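# Place bottles on ledges matching their cap colours

## Task

Set every bottle upright on the wall ledge whose label strip has the same colour as that bottle's cap. The bottle's entire base must rest on that ledge, and it must stay there once the robot lets go.

## Robot and tools

Robot: two seven-joint arms, left_arm and right_arm, each with a two-finger parallel gripper. Scene frame: origin on the z = 0 plane, midway below the two arm bases, which sit 0.70 m higher. +x points forward, the way both arms face. +z points up. left_arm is on the +y side; this is not necessarily the left side of an image. All positions are in metres and quaternions are written w first (qw, qx, qy, qz), both in this frame. Reported hand positions and orientations can be a few centimetres off, more at long reach.

Gripper frame: the fingers point along the gripper's +z and close along its y. end_effector_position is the point between the finger pads when closed, just behind the tips. Closing pushes the tips about 17 mm further along +z, mostly while the pads are more than 70 mm apart. A big wrist turn can swing the elbow.

The row: every motion command uses rows of 16 numbers covering both arms, even if only one moves. The order is x, y, z, qw, qx, qy, qz, opening for left_arm, then the same eight for right_arm. x, y, z and the quaternion are an absolute goal pose for that gripper in the scene frame. opening runs from -1 (closed) to +1 (fully open, 0.145 m). It is an absolute command, so 0 means half open, not 'unchanged'. To leave an arm alone, repeat its last reported pose and its current opening command. To keep a gripper's orientation steady, send the same quaternion every time rather than copying back the drifted measured one. Closing fully takes at least about 0.5 s.

execute_actions(actions, cameras): actions is a list of actions. Each action is a list of up to 15 rows, one per 1/30 s step. If fewer than 15 rows are given, the last row is held for the remaining steps. In each action, each arm's target must lie within 0.6 m of that gripper's current position along each of the gripper's own axes, or the action is refused for both arms. If the first action fails this check against the last reported state, or anything is malformed, the whole call is refused. An empty list just returns state and images. Per step, the controller clips commanded orientation to within 32 degrees of the measured one, and favours position over orientation. One action may fall short, and the result's 'Hand target' shows what the arm is actually heading for, so send the remainder next.

move(target, speed, blend, opening_speed, blocking, cameras): drives grippers in straight lines toward target, which is one 16-number row or a list of up to 15 rows (waypoints). It has no 0.6 m limit. speed is the top path speed in m/s (0.002 to 1.1, default 0.25), turning at up to twice that in rad/s; give one value or one per waypoint. blend (metres, default 0) rounds corners at intermediate waypoints. opening_speed (at least 0.2 per second on the -1..+1 scale) ramps the fingers gradually. Openings in the first row are sent at once. Openings in later rows are applied only after arriving and all motion settles. The whole move is capped at 10 s. The move neither avoids obstacles nor the other arm. Grippers lag and can overshoot speed, especially with a nearly straight arm. Faster contact hits harder, and a target set deeper past contact presses harder. blocking=false returns after about 0.5 s while the move continues; a new move replaces a running one. The result adds a 'move:' line with the ending (done, off_target, moving, held, fault) and any limits (limits=paced: pose clipped; limits=held: steps withheld). An arm not named in it is done, within 3 mm and 2 degrees. Neither done nor off_target tells you about contact.

wait(seconds, 0 to 10, cameras): lets time pass with the last commands held; a running move continues. stop(cameras): brakes a running move; it needs some distance. zoom_image(camera, region): camera is cam_high or cam_low; region is [x0, y0, x1, y1] in pixels of the latest full image (896x504, origin top-left), at most 504x504. read_manual(section): licence texts only. finished_scene(scene): give the current scene's number; it ends the scene irreversibly and is judged with the robot hands-off.

Results: each result has per-arm end_effector_position and end_effector_quat_wxyz, Hand target, Tool commands, and Joint positions, whose last entry is finger opening in metres. grip_measured is the measured opening on the -1..+1 scale. Joint velocities read 'within noise' when the arm is still. Joint torques include gravity and friction; entries 3 and 4 wrap sign at ±28 N m. Action calls also list some step positions. MOTOR HOT appears near 85 °C, and an OVER-TEMPERATURE FAULT stops the arm for 30 to 60 s or more. Heat builds from carrying loads, stretched poses or pushing at unreachable targets, even while idle.

Gripping: to hold a bottle, command an opening clearly below grip_measured; lower squeezes harder, up to about 10 N per pad on objects up to about 11 cm wide. Fast closes squeeze harder.

Cameras: cam_high and cam_low are fixed, with calibration given in OpenCV form (K, distortion, T_world_to_cam); they may be off by a couple of degrees and millimetres.

Avoid: letting go of a moving bottle, dropping or knocking over bottles, pushing anything out of the work area (which ends the scene), fast impacts, hard presses, bringing grippers or wrist cameras into each other (the clearance check does not guard this), closing one gripper on the other's fingers, and any arm stop. Loose objects may occasionally get nudged by an outside push.

Each tool is called after "Emit:" as name(argument=value, ...), one argument or row to a line, values as JSON.

## Session

Emit:
execute_actions(
  actions=[],
)

Scene clock: 0.00 s.
left_arm: end_effector_position=(+0.2239, +0.1828, +0.6144) grip_measured=+1.00 end_effector_quat_wxyz=(-0.319, +0.395, -0.515, +0.691) | right_arm: end_effector_position=(+0.4009, -0.1655, +0.3728) grip_measured=+1.00 end_effector_quat_wxyz=(+0.260, +0.265, +0.837, +0.401)
Joint positions: left_arm=[-1.106 0.942 0.535 2.339 -0.48 -0.199 -0.367 0.145] | right_arm=[0.583 0.619 -0.841 0.925 -1.182 -0.496 -0.047 0.145]
Joint velocities: within noise
Joint torques (N m): no reading
Motor temperatures (°C): left_arm=[20 20 22 21 21 23 21] | right_arm=[20 22 22 19 20 19 21]
Hand target: left_arm +0.2239, +0.1828, +0.6144; -0.319, +0.395, -0.515, +0.691 | right_arm +0.4009, -0.1655, +0.3728; +0.260, +0.265, +0.837, +0.401
Tool commands: left_gripper/opening=+1.0 right_gripper/opening=+1.0

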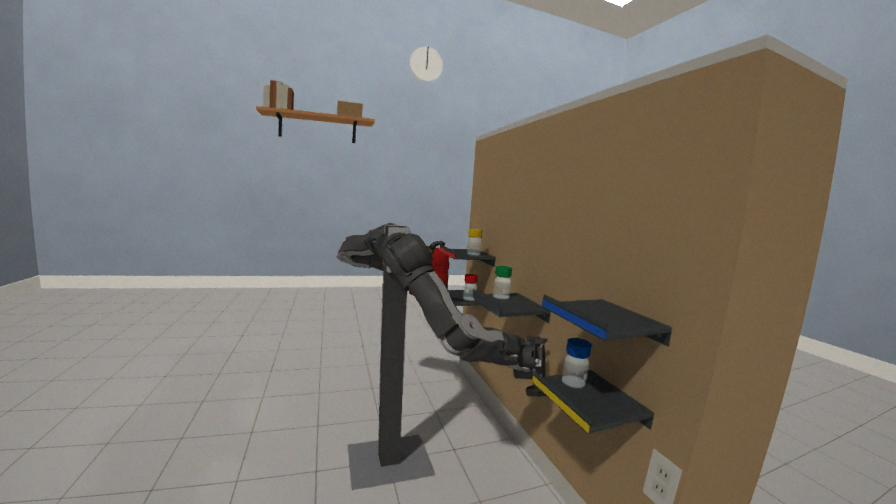

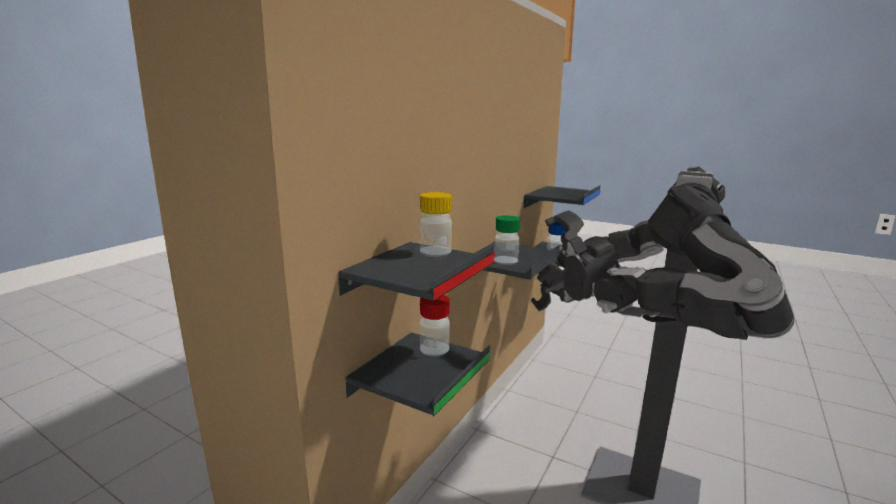

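Emit:
zoom_image(
  camera="cam_low",
  region=[320, 170, 620, 420],
)

Emit:
zoom_image(
  camera="cam_high",
  region=[420, 210, 690, 440],
)

Scaled by 1.680 from the camera's 896x504 image, which has a finer 1280x720 frame.

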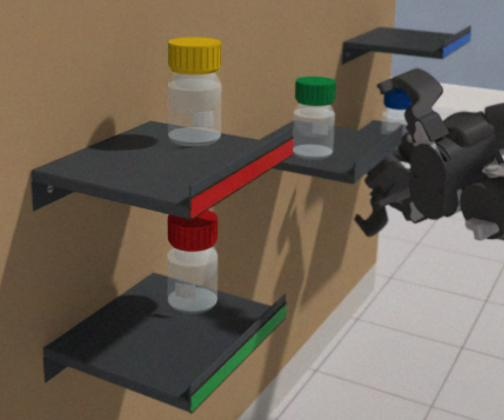

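Scaled by 1.867 from the camera's 896x504 image, which has a finer 1280x720 frame.

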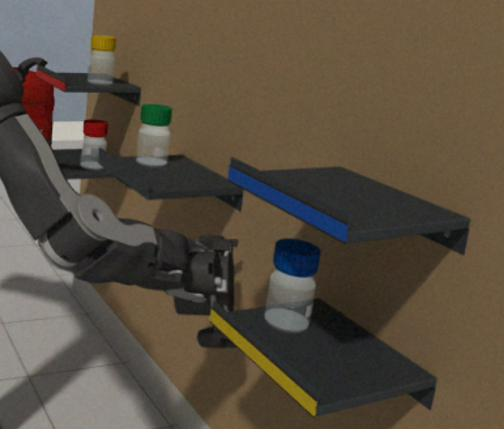

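Emit:
zoom_image(
  camera="cam_low",
  region=[330, 180, 510, 300],
)

Emit:
zoom_image(
  camera="cam_low",
  region=[340, 290, 520, 410],
)

Emit:
zoom_image(
  camera="cam_high",
  region=[430, 220, 560, 320],
)

Emit:
zoom_image(
  camera="cam_low",
  region=[480, 170, 620, 290],
)

Emit:
zoom_image(
  camera="cam_high",
  region=[500, 280, 690, 430],
)

Scaled by 2.800 from the camera's 896x504 image, which has a finer 1280x720 frame.

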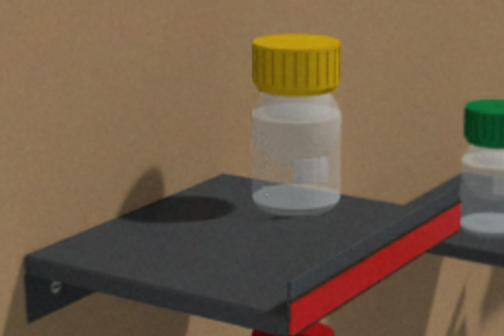

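Scaled by 2.800 from the camera's 896x504 image, which has a finer 1280x720 frame.

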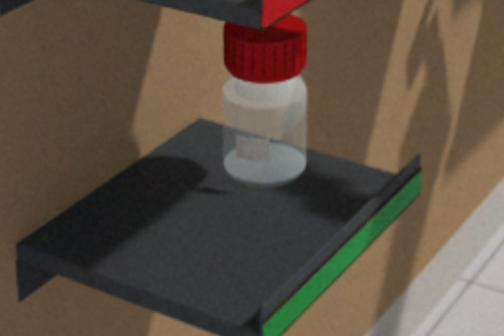

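Scaled by 3.877 from the camera's 896x504 image, which has a finer 1280x720 frame.

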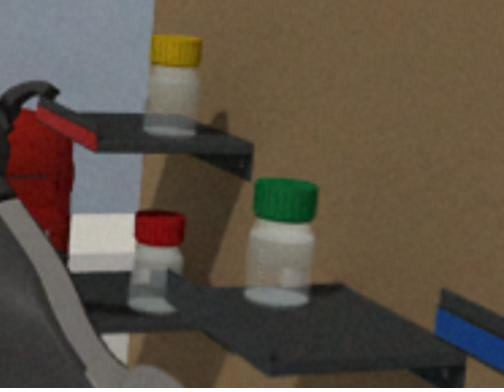

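Scaled by 3.600 from the camera's 896x504 image, which has a finer 1280x720 frame.

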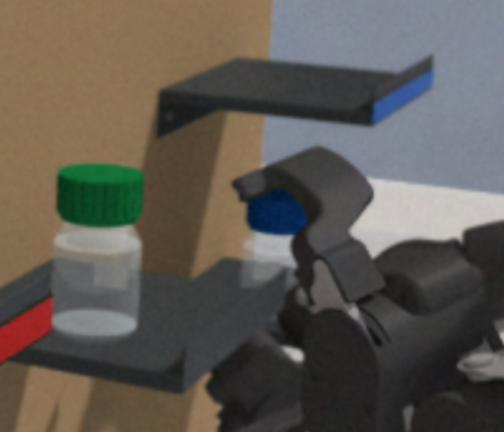

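Scaled by 2.653 from the camera's 896x504 image, which has a finer 1280x720 frame.

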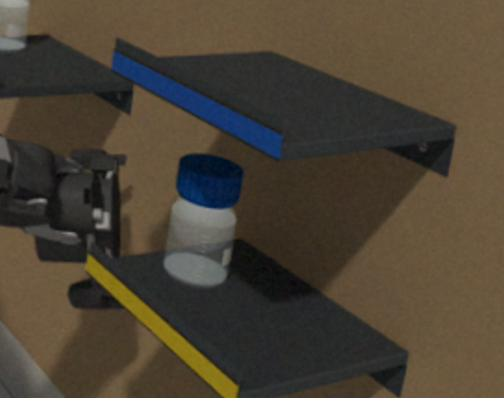

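Emit:
move(
  target=[
    [0.25,0.25,0.64,0,0.7071,0,0.7071,0.3,0.27,-0.22,0.42,0.260,0.265,0.837,0.401,0.3],
    [0.27,0.32,0.67,0,0.7071,0,0.7071,0.3,0.26,-0.357,0.485,0,0.7071,0,0.7071,0.3],
  ],
)

Scene clock: 122.63 s.
left_arm: end_effector_position=(+0.2697, +0.3203, +0.6700) grip_measured=+0.30 end_effector_quat_wxyz=(-0.001, +0.706, +0.002, +0.708) | right_arm: end_effector_position=(+0.2599, -0.3578, +0.4850) grip_measured=+0.30 end_effector_quat_wxyz=(+0.002, +0.707, -0.001, +0.708)
Joint positions: left_arm=[-1.096 0.992 1.144 2.194 1.353 0.127 -0.089 0.098] | right_arm=[-0.761 1.169 -0.002 1.565 1.173 -0.767 0.001 0.098]
Joint velocities: within noise
Joint torques (N m): left_arm=[0.83 3.49 3.17 1.02 0.15 -0.53 0.23] | right_arm=[0.88 6.05 3.34 1.77 0.19 -0.42 0.14]
Motor temperatures (°C): left_arm=[20 21 24 22 21 23 21] | right_arm=[23 23 23 20 20 19 21]
Hand target: left_arm +0.2700, +0.3200, +0.6700; +0.000, +0.707, +0.000, +0.707 | right_arm +0.2600, -0.3570, +0.4849; +0.000, +0.707, +0.000, +0.707
Off the commanded pose: left_arm 0.000 m, 0 deg | right_arm 0.001 m, 0 deg.
move: done

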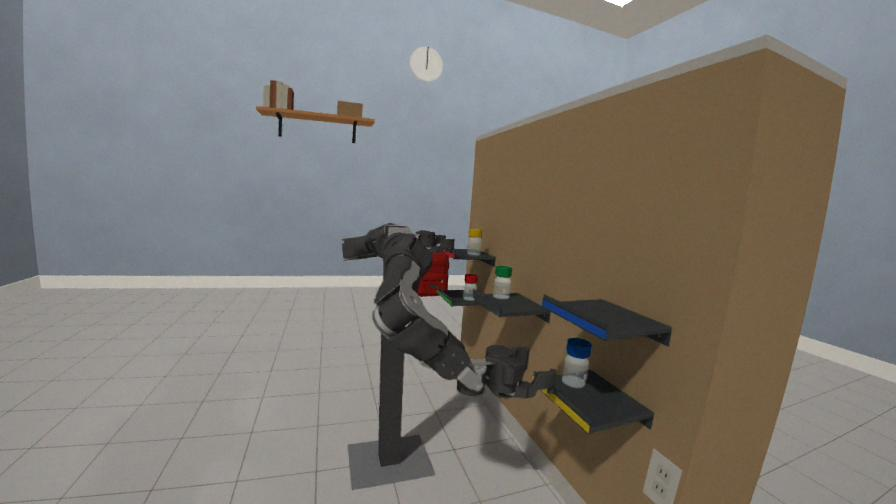

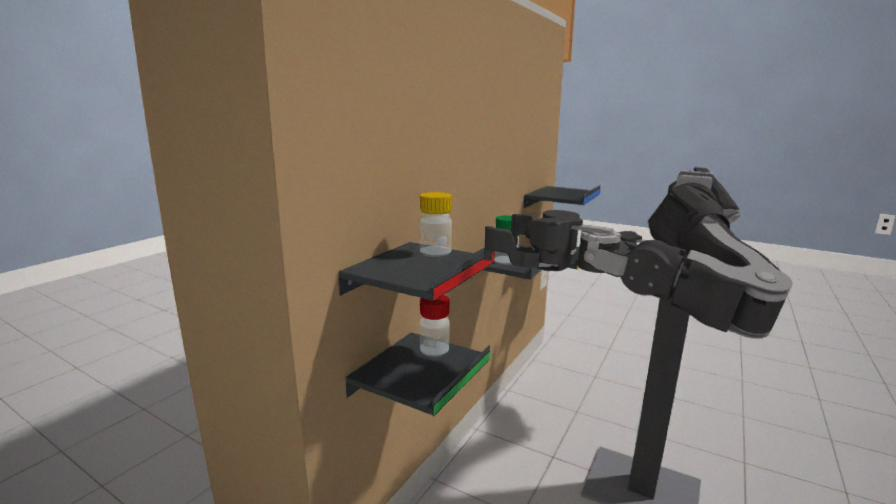

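Emit:
zoom_image(
  camera="cam_low",
  region=[400, 170, 620, 310],
)

Emit:
zoom_image(
  camera="cam_high",
  region=[440, 310, 660, 440],
)

Emit:
zoom_image(
  camera="cam_high",
  region=[390, 210, 520, 320],
)

Scaled by 2.291 from the camera's 896x504 image, which has a finer 1280x720 frame.

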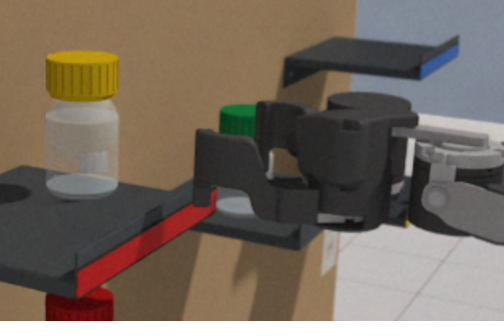

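Scaled by 2.291 from the camera's 896x504 image, which has a finer 1280x720 frame.

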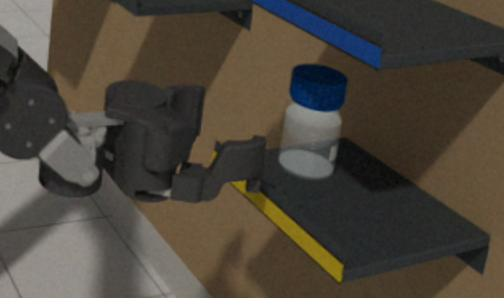

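Scaled by 3.877 from the camera's 896x504 image, which has a finer 1280x720 frame.

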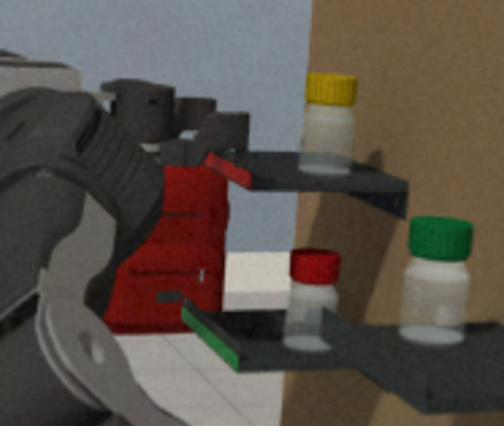

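Emit:
move(
  target=[
    [0.27,0.332,0.69,0,0.7071,0,0.7071,0.45,0.26,-0.337,0.49,0,0.7071,0,0.7071,0.45],
    [0.35,0.332,0.69,0,0.7071,0,0.7071,0.45,0.35,-0.337,0.49,0,0.7071,0,0.7071,0.45],
  ],
  speed=0.12,
  cameras=[],
)

Emit:
execute_actions(
  actions=[],
)

Emit:
zoom_image(
  camera="cam_low",
  region=[400, 170, 620, 310],
)

Emit:
zoom_image(
  camera="cam_high",
  region=[440, 310, 660, 440],
)

Emit:
zoom_image(
  camera="cam_high",
  region=[390, 210, 520, 320],
)

Scene clock: 155.73 s.
left_arm: end_effector_position=(+0.3505, +0.3303, +0.6930) grip_measured=+0.45 end_effector_quat_wxyz=(+0.001, +0.705, -0.004, +0.709) | right_arm: end_effector_position=(+0.3508, -0.3383, +0.4934) grip_measured=+0.45 end_effector_quat_wxyz=(+0.002, +0.703, -0.003, +0.711)
Joint positions: left_arm=[-1.073 1.442 1.1 1.874 1.514 0.035 -0.18 0.108] | right_arm=[-0.059 1.044 -0.36 1.403 1.068 -0.465 -0.039 0.108]
Joint velocities: within noise
Joint torques (N m): left_arm=[3.26 2.86 2.65 0.55 0.1 -0.71 -0.05] | right_arm=[2.86 6.66 2.66 1.77 0.03 -0.3 0.17]
Motor temperatures (°C): left_arm=[20 21 25 21 21 24 21] | right_arm=[21 24 23 20 20 20 21]
Hand target: left_arm +0.3500, +0.3321, +0.6900; +0.000, +0.707, +0.000, +0.707 | right_arm +0.3500, -0.3369, +0.4901; +0.000, +0.707, +0.000, +0.707
Off the commanded pose: left_arm 0.004 m, 1 deg | right_arm 0.004 m, 1 deg.
move: off_target (left_arm, right_arm)
No camera images: "cameras" was empty.

Scene clock: 155.73 s.
left_arm: end_effector_position=(+0.3505, +0.3303, +0.6930) grip_measured=+0.45 end_effector_quat_wxyz=(+0.001, +0.705, -0.004, +0.709) | right_arm: end_effector_position=(+0.3508, -0.3383, +0.4934) grip_measured=+0.45 end_effector_quat_wxyz=(+0.002, +0.703, -0.003, +0.711)
Joint positions: left_arm=[-1.073 1.442 1.1 1.874 1.514 0.035 -0.18 0.108] | right_arm=[-0.059 1.044 -0.36 1.403 1.068 -0.465 -0.039 0.108]
Joint velocities: within noise
Joint torques (N m): left_arm=[3.26 2.86 2.65 0.55 0.1 -0.71 -0.05] | right_arm=[2.86 6.66 2.66 1.77 0.03 -0.3 0.17]
Motor temperatures (°C): left_arm=[20 21 25 21 21 24 21] | right_arm=[21 24 23 20 20 20 21]
Hand target: left_arm +0.3500, +0.3321, +0.6900; +0.000, +0.707, +0.000, +0.707 | right_arm +0.3500, -0.3369, +0.4901; +0.000, +0.707, +0.000, +0.707
Tool commands: left_gripper/opening=+0.45 right_gripper/opening=+0.45
Off the commanded pose: left_arm 0.004 m, 1 deg | right_arm 0.004 m, 1 deg.

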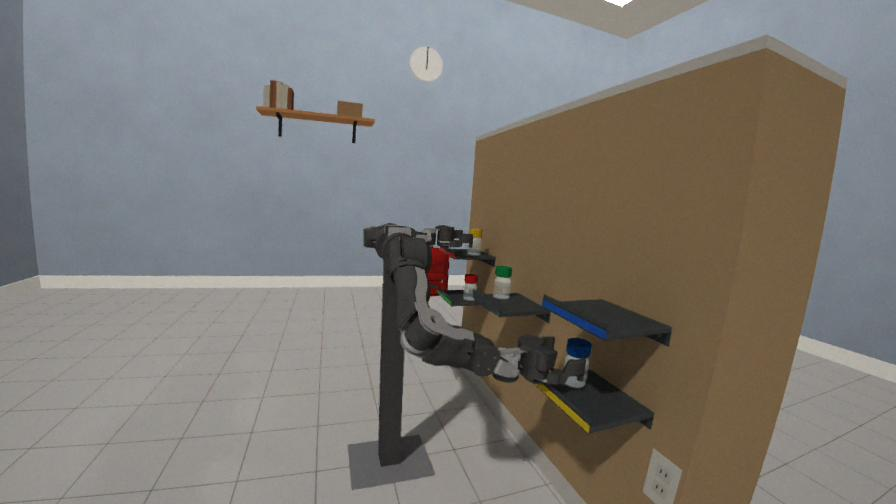

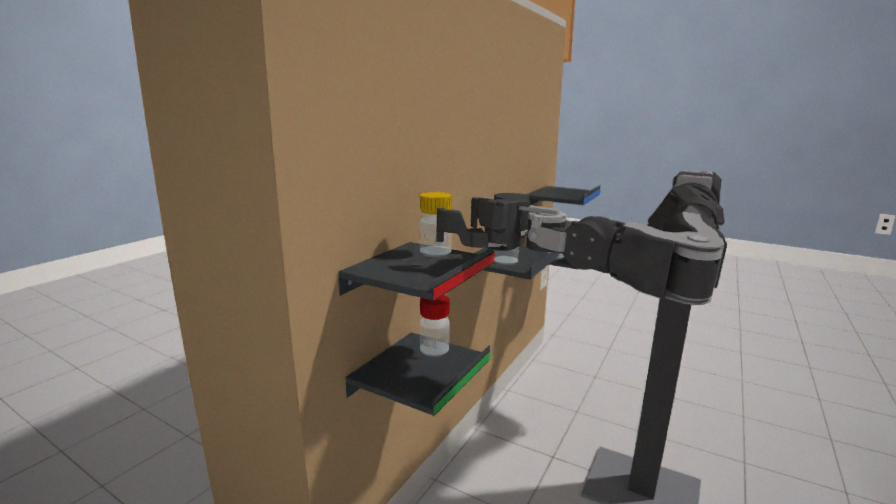

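Scaled by 2.291 from the camera's 896x504 image, which has a finer 1280x720 frame.

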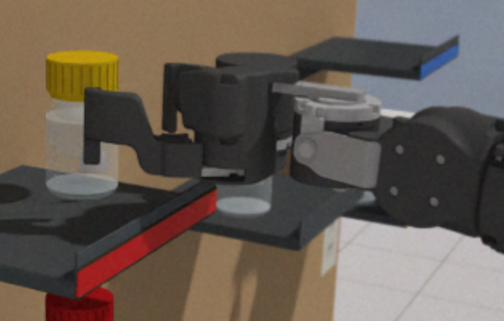

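Scaled by 2.291 from the camera's 896x504 image, which has a finer 1280x720 frame.

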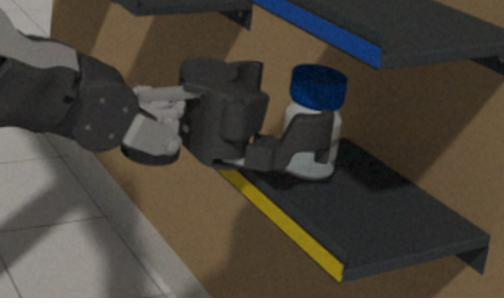

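Scaled by 3.877 from the camera's 896x504 image, which has a finer 1280x720 frame.

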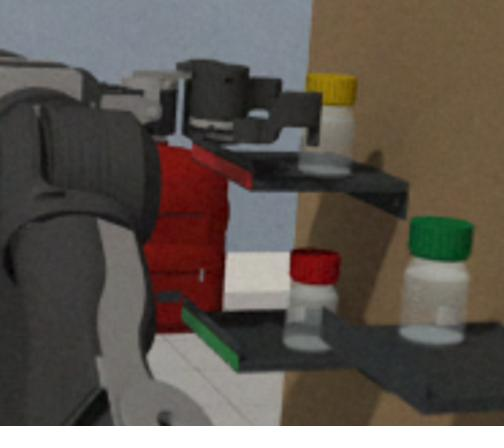

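Emit:
move(
  target=[
    [0.395,0.332,0.69,0,0.7071,0,0.7071,0.45,0.395,-0.337,0.49,0,0.7071,0,0.7071,0.45],
    [0.395,0.332,0.69,0,0.7071,0,0.7071,-0.7,0.395,-0.337,0.49,0,0.7071,0,0.7071,-0.7],
  ],
  speed=0.12,
  opening_speed=1,
)

Emit:
zoom_image(
  camera="cam_low",
  region=[400, 170, 620, 310],
)

Emit:
zoom_image(
  camera="cam_high",
  region=[440, 310, 660, 440],
)

Scene clock: 167.27 s.
left_arm: end_effector_position=(+0.3953, +0.3313, +0.6914) grip_measured=-0.26 end_effector_quat_wxyz=(+0.000, +0.705, -0.001, +0.709) | right_arm: end_effector_position=(+0.3956, -0.3388, +0.4932) grip_measured=-0.54 end_effector_quat_wxyz=(+0.002, +0.704, -0.003, +0.711)
Joint positions: left_arm=[-1.34 1.665 1.293 1.671 1.584 -0.055 -0.19 0.056] | right_arm=[0.23 0.924 -0.468 1.196 1.019 -0.369 0.036 0.035]
Joint velocities: within noise
Joint torques (N m): left_arm=[4.76 1.44 4.11 0.2 0.11 -0.55 0.11] | right_arm=[4.02 5.97 2.54 2.24 0.08 -0.31 0.16]
Motor temperatures (°C): left_arm=[20 21 25 21 21 24 21] | right_arm=[22 24 23 19 20 20 21]
Hand target: left_arm +0.3950, +0.3320, +0.6900; +0.000, +0.707, +0.000, +0.707 | right_arm +0.3950, -0.3369, +0.4900; +0.000, +0.707, +0.000, +0.707
Off the commanded pose: left_arm 0.002 m, 0 deg | right_arm 0.004 m, 1 deg.
joint sent to its limit (left arm) — joint 5 (forearm roll), upper limit. The joint targets still meet the commanded pose.
move: off_target (right_arm); target 2's new opening was sent with right_arm's hand 0.004 m and 1 deg from that target

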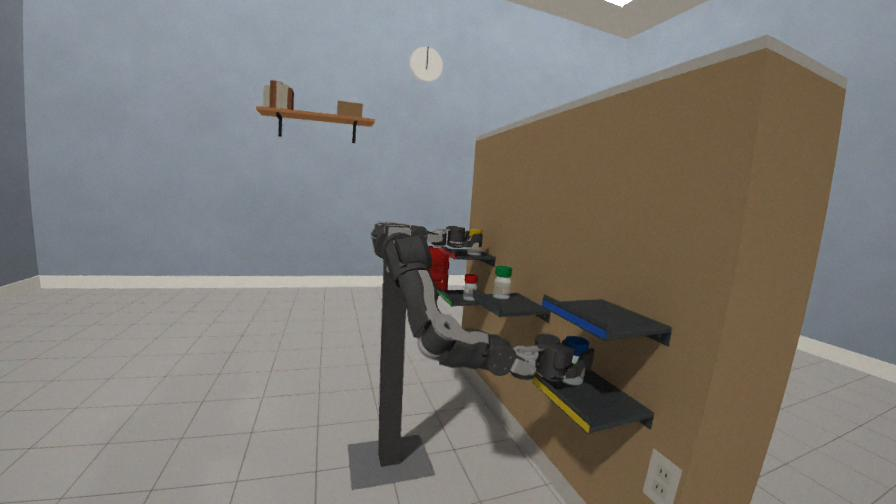

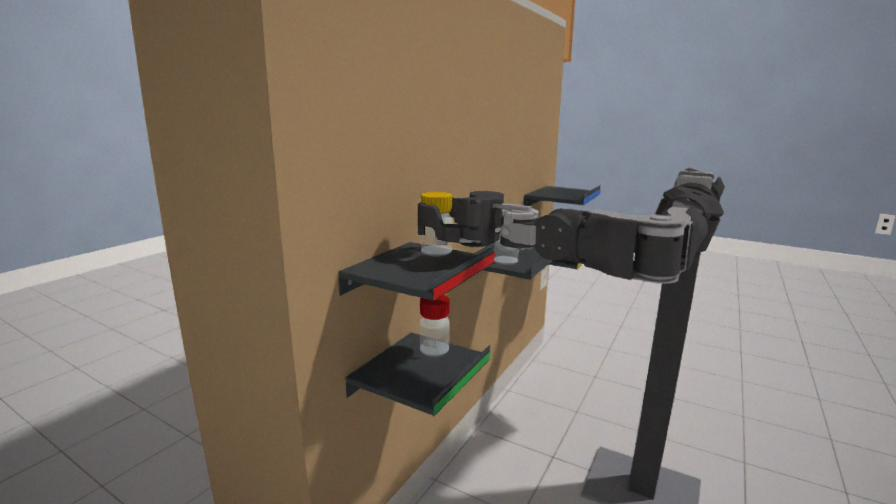

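Scaled by 2.291 from the camera's 896x504 image, which has a finer 1280x720 frame.

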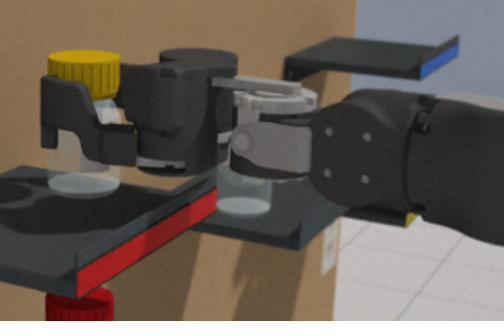

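Scaled by 2.291 from the camera's 896x504 image, which has a finer 1280x720 frame.

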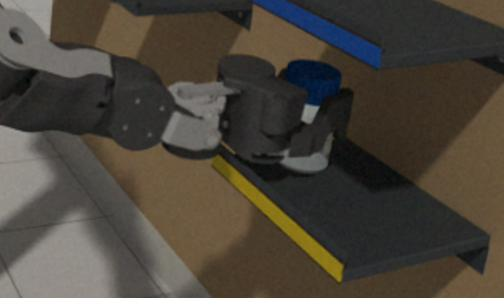

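Emit:
zoom_image(
  camera="cam_high",
  region=[525, 325, 605, 395],
)

Emit:
zoom_image(
  camera="cam_low",
  region=[410, 180, 500, 260],
)

Scaled by 6.300 from the camera's 896x504 image, which has a finer 1280x720 frame.

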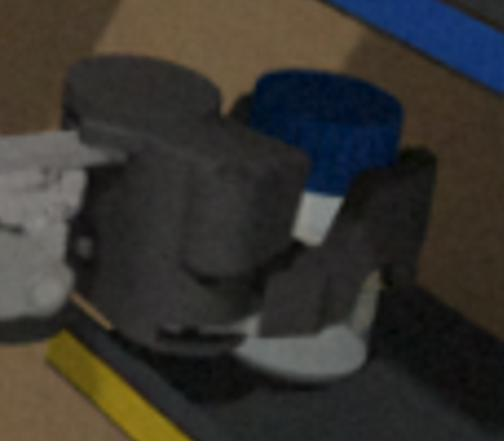

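Scaled by 5.600 from the camera's 896x504 image, which has a finer 1280x720 frame.

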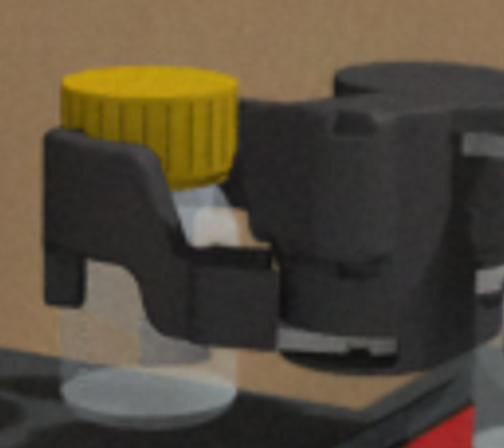

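Emit:
move(
  target=[
    [0.395,0.332,0.69,0,0.7071,0,0.7071,-0.7,0.395,-0.337,0.49,0,0.7071,0,0.7071,0.45],
    [0.395,0.332,0.69,0,0.7071,0,0.7071,-0.7,0.372,-0.333,0.486,0,0.7071,0,0.7071,0.45],
    [0.395,0.332,0.69,0,0.7071,0,0.7071,-0.7,0.372,-0.333,0.486,0,0.7071,0,0.7071,-0.7],
  ],
  speed=0.12,
  opening_speed=1,
)

Emit:
zoom_image(
  camera="cam_high",
  region=[525, 325, 605, 395],
)

Scene clock: 190.80 s.
left_arm: end_effector_position=(+0.3953, +0.3313, +0.6914) grip_measured=-0.26 end_effector_quat_wxyz=(+0.000, +0.705, -0.001, +0.709) | right_arm: end_effector_position=(+0.3717, -0.3321, +0.4839) grip_measured=-0.24 end_effector_quat_wxyz=(-0.001, +0.710, +0.001, +0.705)
Joint positions: left_arm=[-1.34 1.665 1.293 1.671 1.584 -0.055 -0.19 0.056] | right_arm=[0.09 0.973 -0.441 1.303 1.031 -0.414 -0.011 0.058]
Joint velocities: within noise
Joint torques (N m): left_arm=[4.79 1.44 4.1 0.18 0.1 -0.55 0.11] | right_arm=[3.65 6.76 4.38 2.44 0.14 -0.55 -0.06]
Motor temperatures (°C): left_arm=[21 21 26 21 21 24 21] | right_arm=[22 24 23 20 20 20 21]
Hand target: left_arm +0.3950, +0.3320, +0.6900; +0.000, +0.707, +0.000, +0.707 | right_arm +0.3720, -0.3331, +0.4860; +0.000, +0.707, +0.000, +0.707
Off the commanded pose: left_arm 0.002 m, 0 deg | right_arm 0.002 m, 0 deg.
joint sent to its limit (left arm) — joint 5 (forearm roll), upper limit. The joint targets still meet the commanded pose.
move: done

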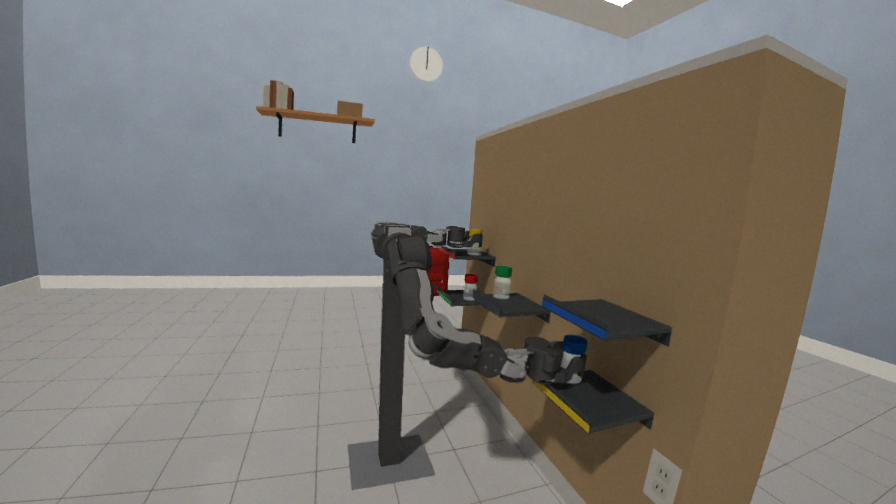

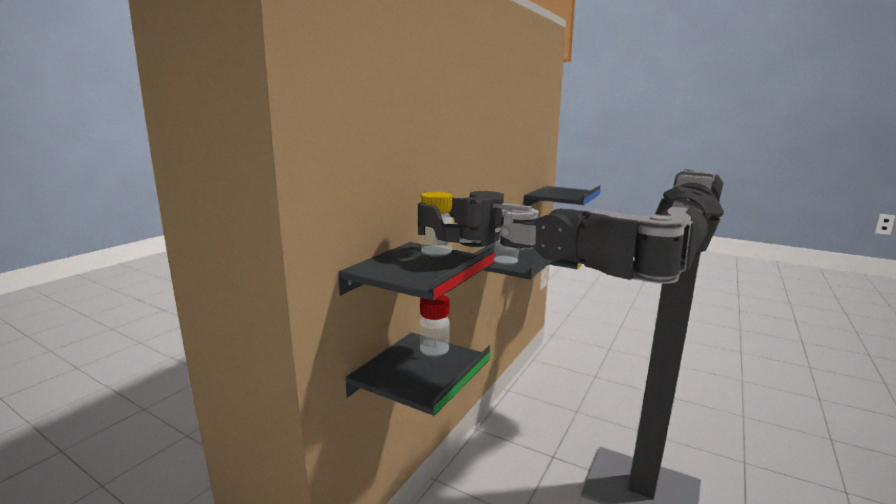

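Scaled by 6.300 from the camera's 896x504 image, which has a finer 1280x720 frame.

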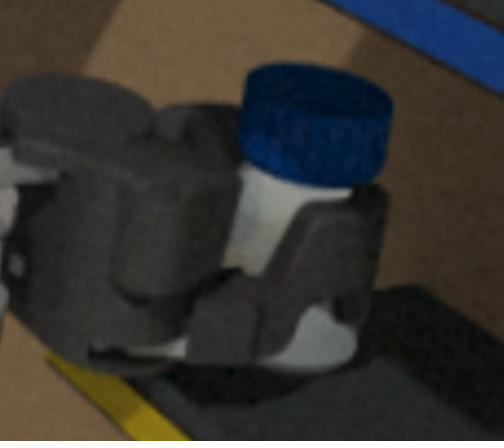

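Emit:
move(
  target=[
    [0.395,0.332,0.69,0,0.7071,0,0.7071,-0.7,0.372,-0.333,0.52,0,0.7071,0,0.7071,-0.7],
    [0.395,0.332,0.72,0,0.7071,0,0.7071,-0.7,0.22,-0.36,0.53,0,0.7071,0,0.7071,-0.7],
    [0.3,0.332,0.73,0,0.7071,0,0.7071,-0.7,0.22,-0.40,0.71,0,0.7071,0,0.7071,-0.7],
    [0.22,0.3,0.73,0,0.7071,0,0.7071,-0.7,0.37,-0.40,0.70,0,0.7071,0,0.7071,-0.7],
  ],
  speed=0.15,
)

Emit:
zoom_image(
  camera="cam_high",
  region=[500, 220, 680, 350],
)

Scene clock: 222.20 s.
left_arm: end_effector_position=(+0.2200, +0.3006, +0.7284) grip_measured=-0.26 end_effector_quat_wxyz=(-0.002, +0.710, +0.001, +0.704) | right_arm: end_effector_position=(+0.3701, -0.3993, +0.6985) grip_measured=-0.24 end_effector_quat_wxyz=(-0.001, +0.711, +0.002, +0.703)
Joint positions: left_arm=[-0.939 0.82 1.525 2.388 1.585 0.607 -0.085 0.056] | right_arm=[-1.285 1.535 1.314 1.482 1.555 0.038 0.128 0.058]
Joint velocities: within noise
Joint torques (N m): left_arm=[0.46 3.57 1.96 0.01 0.13 -0.78 0.19] | right_arm=[3.55 2.36 4.67 0.47 0.29 -0.81 -0.11]
Motor temperatures (°C): left_arm=[21 21 27 21 21 24 21] | right_arm=[22 24 24 20 20 20 21]
Hand target: left_arm +0.2200, +0.3000, +0.7300; +0.000, +0.707, +0.000, +0.707 | right_arm +0.3700, -0.4000, +0.7001; +0.000, +0.707, +0.000, +0.707
Off the commanded pose: left_arm 0.002 m, 1 deg | right_arm 0.002 m, 1 deg.
move: done

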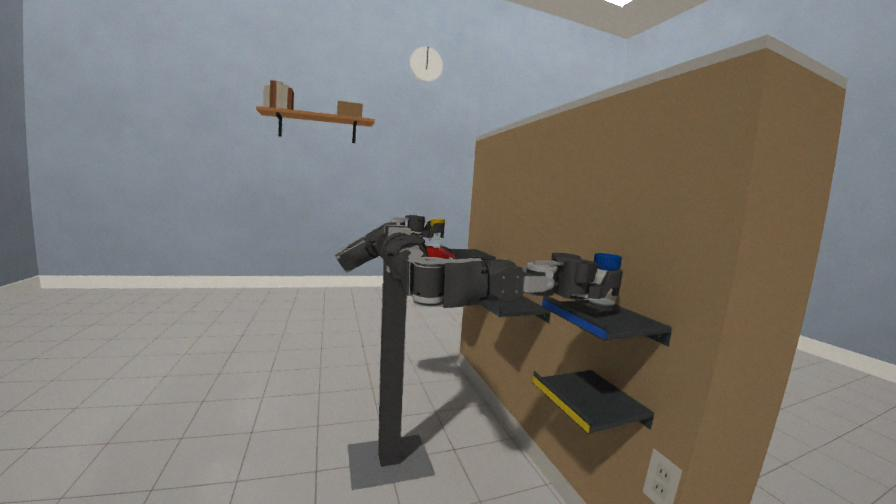

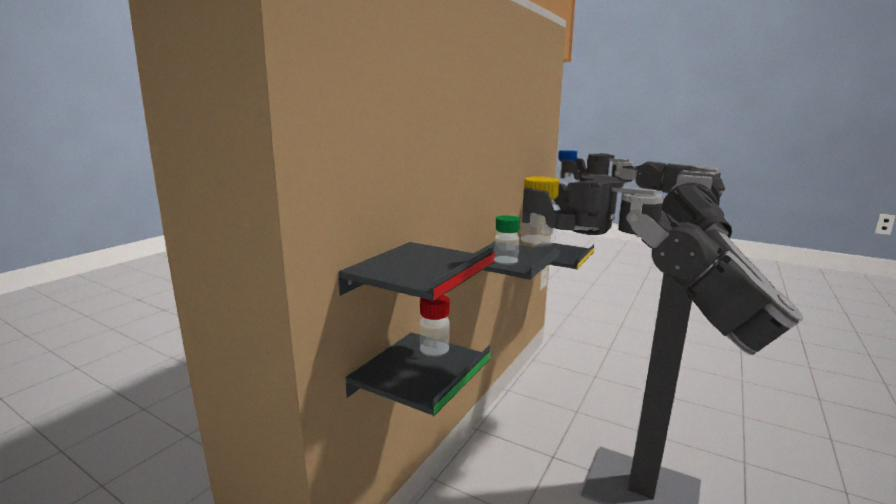

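Scaled by 2.800 from the camera's 896x504 image, which has a finer 1280x720 frame.

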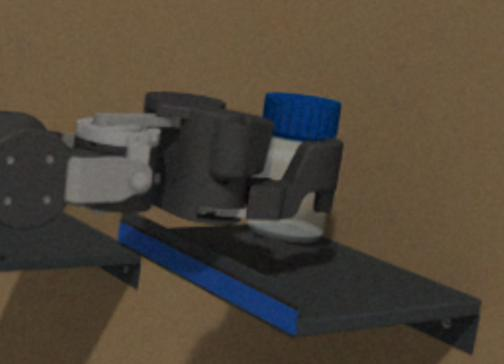

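Emit:
move(
  target=[
    [0.22,0.10,0.68,0,0.7071,0,0.7071,-0.7,0.37,-0.40,0.672,0,0.7071,0,0.7071,-0.7],
    [0.22,0.05,0.67,0,0.7071,0,0.7071,-0.7,0.37,-0.40,0.669,0,0.7071,0,0.7071,-0.7],
  ],
  speed=[0.15,0.04],
)

Emit:
zoom_image(
  camera="cam_high",
  region=[560, 240, 660, 340],
)

Scene clock: 233.83 s.
left_arm: end_effector_position=(+0.2205, +0.0499, +0.6701) grip_measured=-0.26 end_effector_quat_wxyz=(+0.283, +0.483, -0.278, +0.781) | right_arm: end_effector_position=(+0.3704, -0.3990, +0.6756) grip_measured=-0.24 end_effector_quat_wxyz=(-0.001, +0.700, +0.003, +0.714)
Joint positions: left_arm=[-1.407 2.01 0.704 2.431 0.567 -0.696 -0.84 0.056] | right_arm=[-0.975 1.536 0.883 1.476 1.56 -0.114 0.128 0.058]
Joint velocities: within noise
Joint torques (N m): left_arm=[3.92 0.86 1.43 2.63 -0.24 -0.51 -0.2] | right_arm=[2.99 4.58 2.33 0.36 0.21 -0.2 -0.1]
Motor temperatures (°C): left_arm=[21 21 26 21 21 25 21] | right_arm=[22 24 24 19 20 20 21]
Hand target: left_arm +0.2205, +0.0503, +0.6698; +0.283, +0.483, -0.276, +0.781 | right_arm +0.3699, -0.3999, +0.6691; +0.000, +0.707, +0.000, +0.707
Off the commanded pose: left_arm 0.000 m, 53 deg; orientation clipped | right_arm 0.007 m, 1 deg.
joint sent to its limit (left arm) — joint 1 (shoulder pitch), lower limit; joint 2 (shoulder roll), upper limit; joint 4 (elbow), upper limit, where the elbow is as bent as it goes. The joint targets are off in orientation, not in position.
joint sent to its limit (right arm) — joint 5 (forearm roll), upper limit. The joint targets still meet the commanded pose.
move: off_target (left_arm, right_arm); limits=paced

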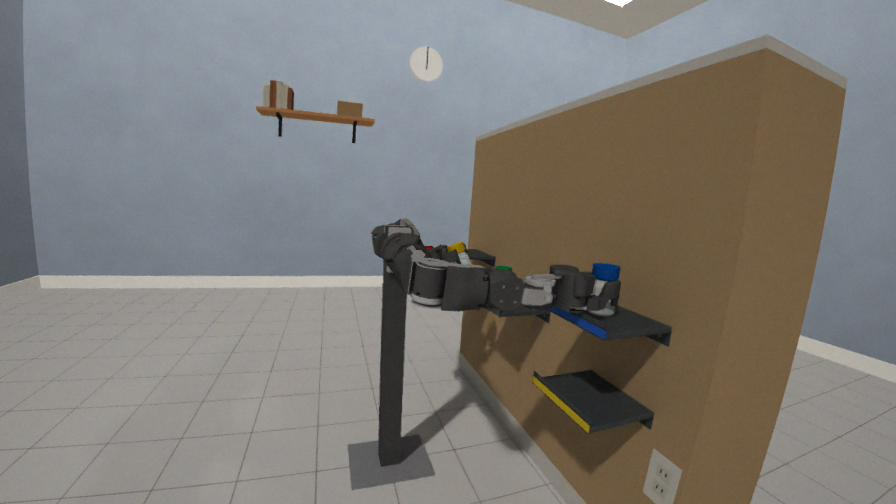

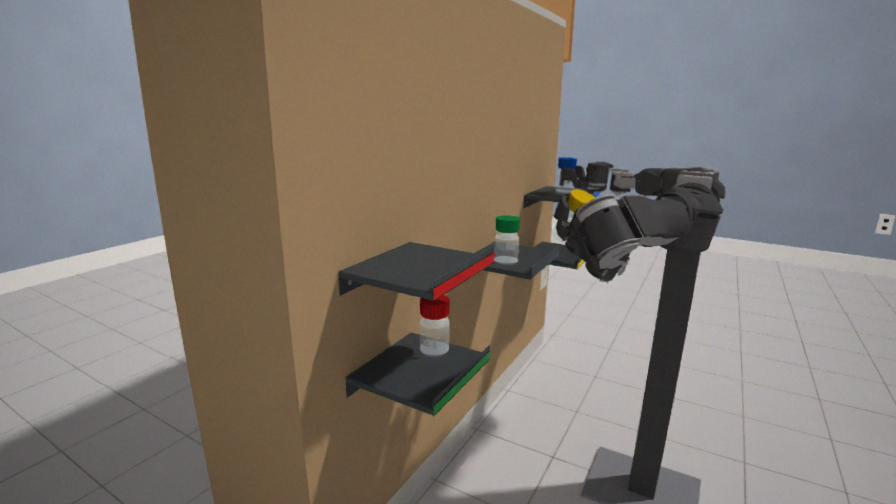

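Scaled by 5.040 from the camera's 896x504 image, which has a finer 1280x720 frame.

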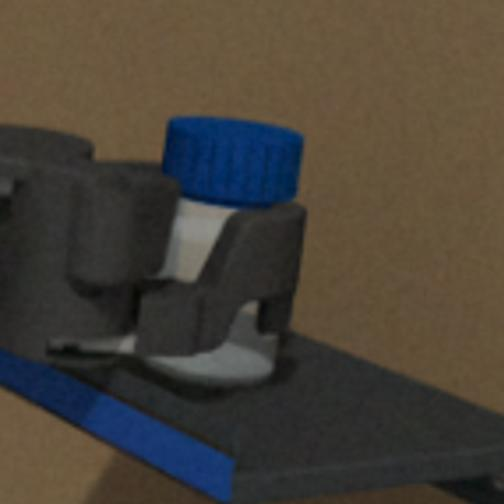

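Emit:
move(
  target=[
    [0.22,0.15,0.68,0.242,0.6645,-0.242,0.6645,-0.7,0.37,-0.40,0.669,0,0.7071,0,0.7071,0.1],
    [0.22,0.15,0.68,0.242,0.6645,-0.242,0.6645,-0.7,0.37,-0.40,0.673,0,0.7071,0,0.7071,0.4],
    [0.22,0.15,0.68,0.242,0.6645,-0.242,0.6645,-0.7,0.25,-0.40,0.69,0,0.7071,0,0.7071,0.4],
  ],
  speed=0.12,
  opening_speed=1,
)

Emit:
zoom_image(
  camera="cam_high",
  region=[560, 240, 680, 340],
)

Emit:
zoom_image(
  camera="cam_low",
  region=[480, 140, 640, 290],
)

Scene clock: 252.00 s.
left_arm: end_effector_position=(+0.2209, +0.1507, +0.6782) grip_measured=-0.26 end_effector_quat_wxyz=(+0.263, +0.657, -0.263, +0.656) | right_arm: end_effector_position=(+0.2500, -0.4009, +0.6894) grip_measured=+0.40 end_effector_quat_wxyz=(+0.002, +0.707, -0.002, +0.708)
Joint positions: left_arm=[-1.143 1.078 1.136 2.431 1.403 0.116 0.361 0.056] | right_arm=[-1.069 0.955 1.337 1.856 1.346 0.251 0.321 0.105]
Joint velocities: within noise
Joint torques (N m): left_arm=[1.65 1.94 2.17 1.2 0.45 -0.73 0.22] | right_arm=[-0.04 4.1 5.04 1.39 0.36 -0.29 0.16]
Motor temperatures (°C): left_arm=[21 21 26 21 21 24 21] | right_arm=[22 24 24 19 20 20 21]
Hand target: left_arm +0.2204, +0.1504, +0.6800; +0.265, +0.653, -0.263, +0.659 | right_arm +0.2500, -0.4000, +0.6901; +0.000, +0.707, +0.000, +0.707
Off the commanded pose: left_arm 0.002 m, 4 deg | right_arm 0.001 m, 0 deg.
joint sent to its limit (left arm) — joint 4 (elbow), upper limit, where the elbow is as bent as it goes. The joint targets are off in orientation, not in position.
move: off_target (left_arm)

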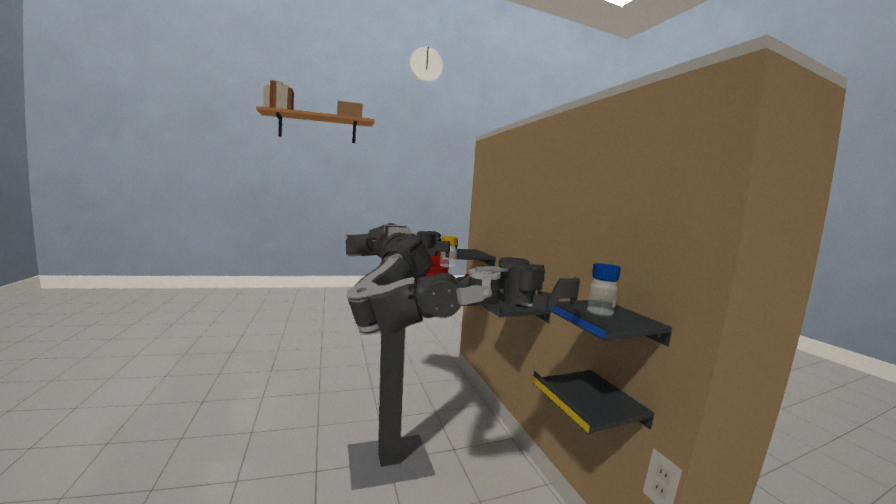

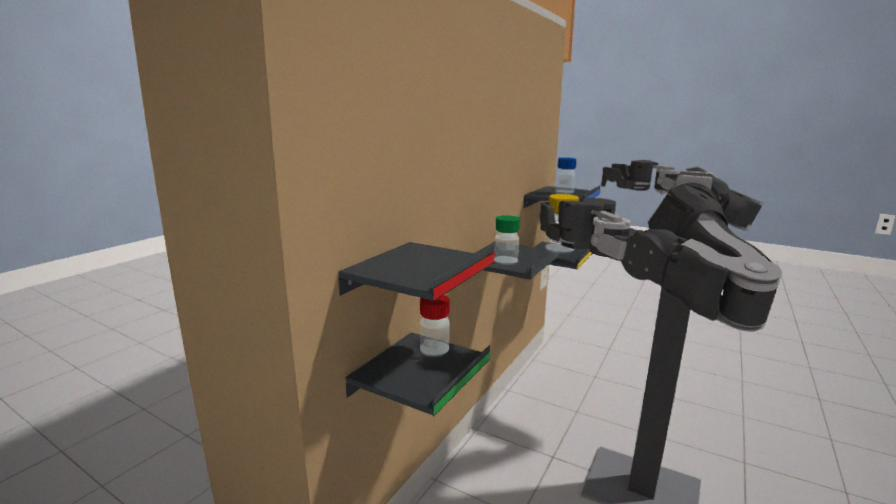

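Scaled by 4.200 from the camera's 896x504 image, which has a finer 1280x720 frame.

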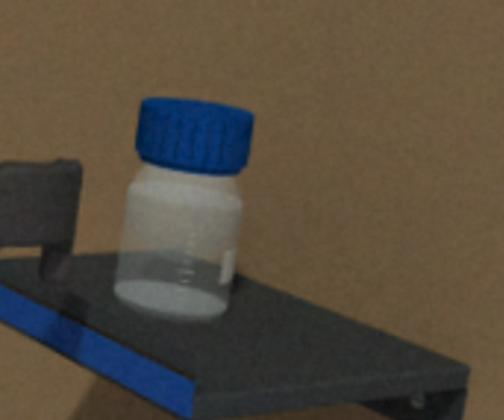

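Scaled by 3.150 from the camera's 896x504 image, which has a finer 1280x720 frame.

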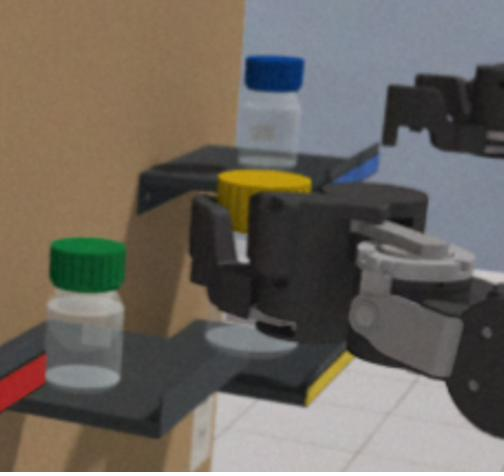

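Emit:
move(
  target=[
    [0.25,0.03,0.66,0.183,0.683,-0.183,0.683,-0.7,0.25,-0.40,0.69,0,0.7071,0,0.7071,0.4],
    [0.38,-0.07,0.63,0.183,0.683,-0.183,0.683,-0.7,0.25,-0.40,0.69,0,0.7071,0,0.7071,0.4],
  ],
  speed=0.15,
)

Emit:
zoom_image(
  camera="cam_high",
  region=[460, 220, 580, 340],
)

Emit:
zoom_image(
  camera="cam_low",
  region=[480, 160, 620, 290],
)

Scene clock: 267.83 s.
left_arm: end_effector_position=(+0.3014, +0.0439, +0.6522) grip_measured=-0.26 end_effector_quat_wxyz=(+0.284, +0.683, -0.310, +0.598) | right_arm: end_effector_position=(+0.2500, -0.4009, +0.6894) grip_measured=+0.40 end_effector_quat_wxyz=(+0.002, +0.707, -0.002, +0.708)
Joint positions: left_arm=[-1.407 2.011 1.247 2.194 1.565 -0.064 -0.182 0.056] | right_arm=[-1.069 0.955 1.337 1.856 1.346 0.251 0.321 0.105]
Joint velocities: within noise
Joint torques (N m): left_arm=[5.47 0.78 2.28 0.43 0.06 -0.96 0.24] | right_arm=[0.09 4.07 5.01 1.4 0.33 -0.27 0.16]
Motor temperatures (°C): left_arm=[21 21 25 21 21 25 21] | right_arm=[21 24 24 19 20 20 21]
Hand target: left_arm +0.3008, +0.0434, +0.6519; +0.288, +0.682, -0.309, +0.598 | right_arm +0.2500, -0.4000, +0.6901; +0.000, +0.707, +0.000, +0.707
Off the commanded pose: left_arm 0.140 m, 21 deg | right_arm 0.001 m, 0 deg.
joint sent to its limit (left arm) — joint 1 (shoulder pitch), lower limit; joint 2 (shoulder roll), upper limit. The joint targets are off in position and orientation.
move: off_target (left_arm)

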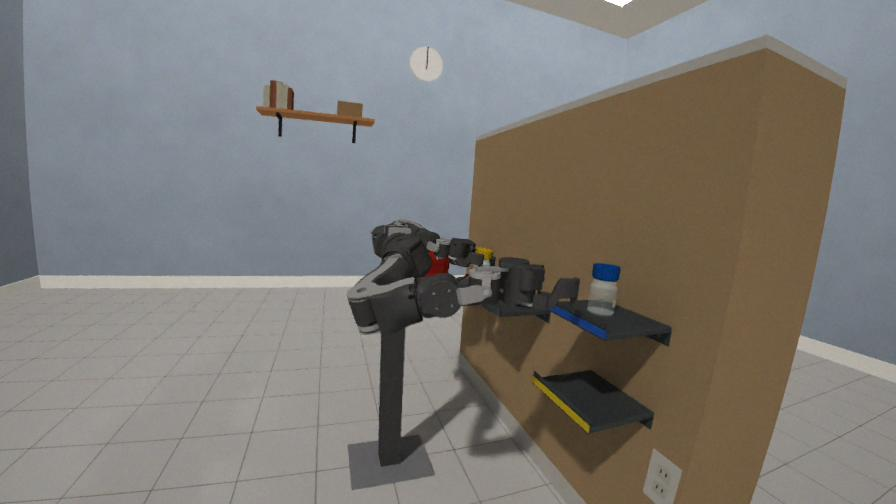

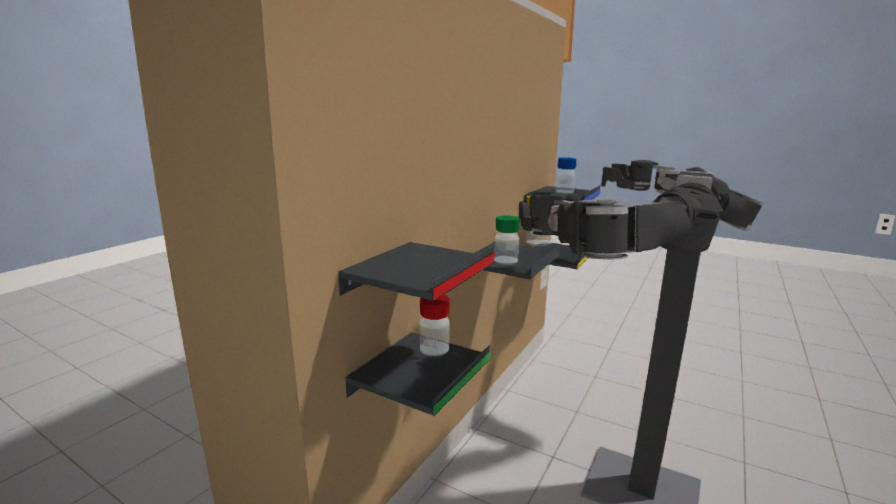

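Scaled by 4.200 from the camera's 896x504 image, which has a finer 1280x720 frame.

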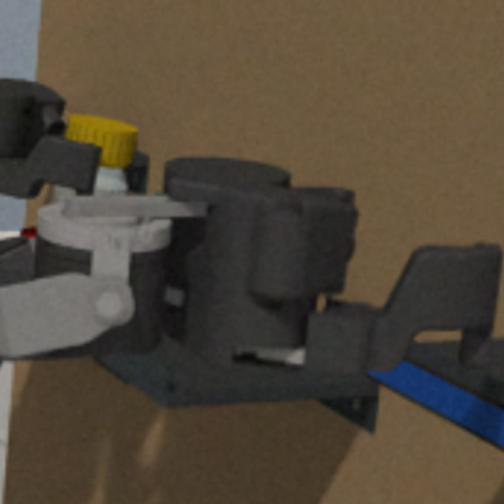

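Scaled by 3.600 from the camera's 896x504 image, which has a finer 1280x720 frame.

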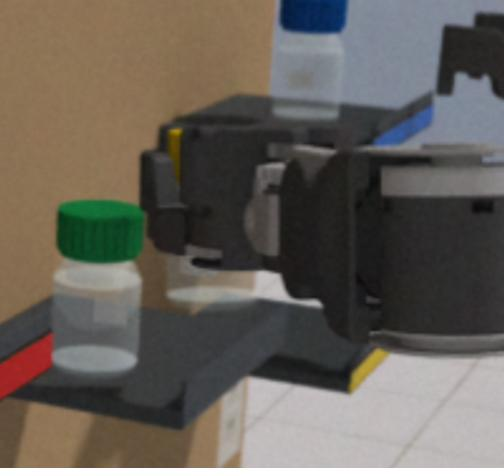

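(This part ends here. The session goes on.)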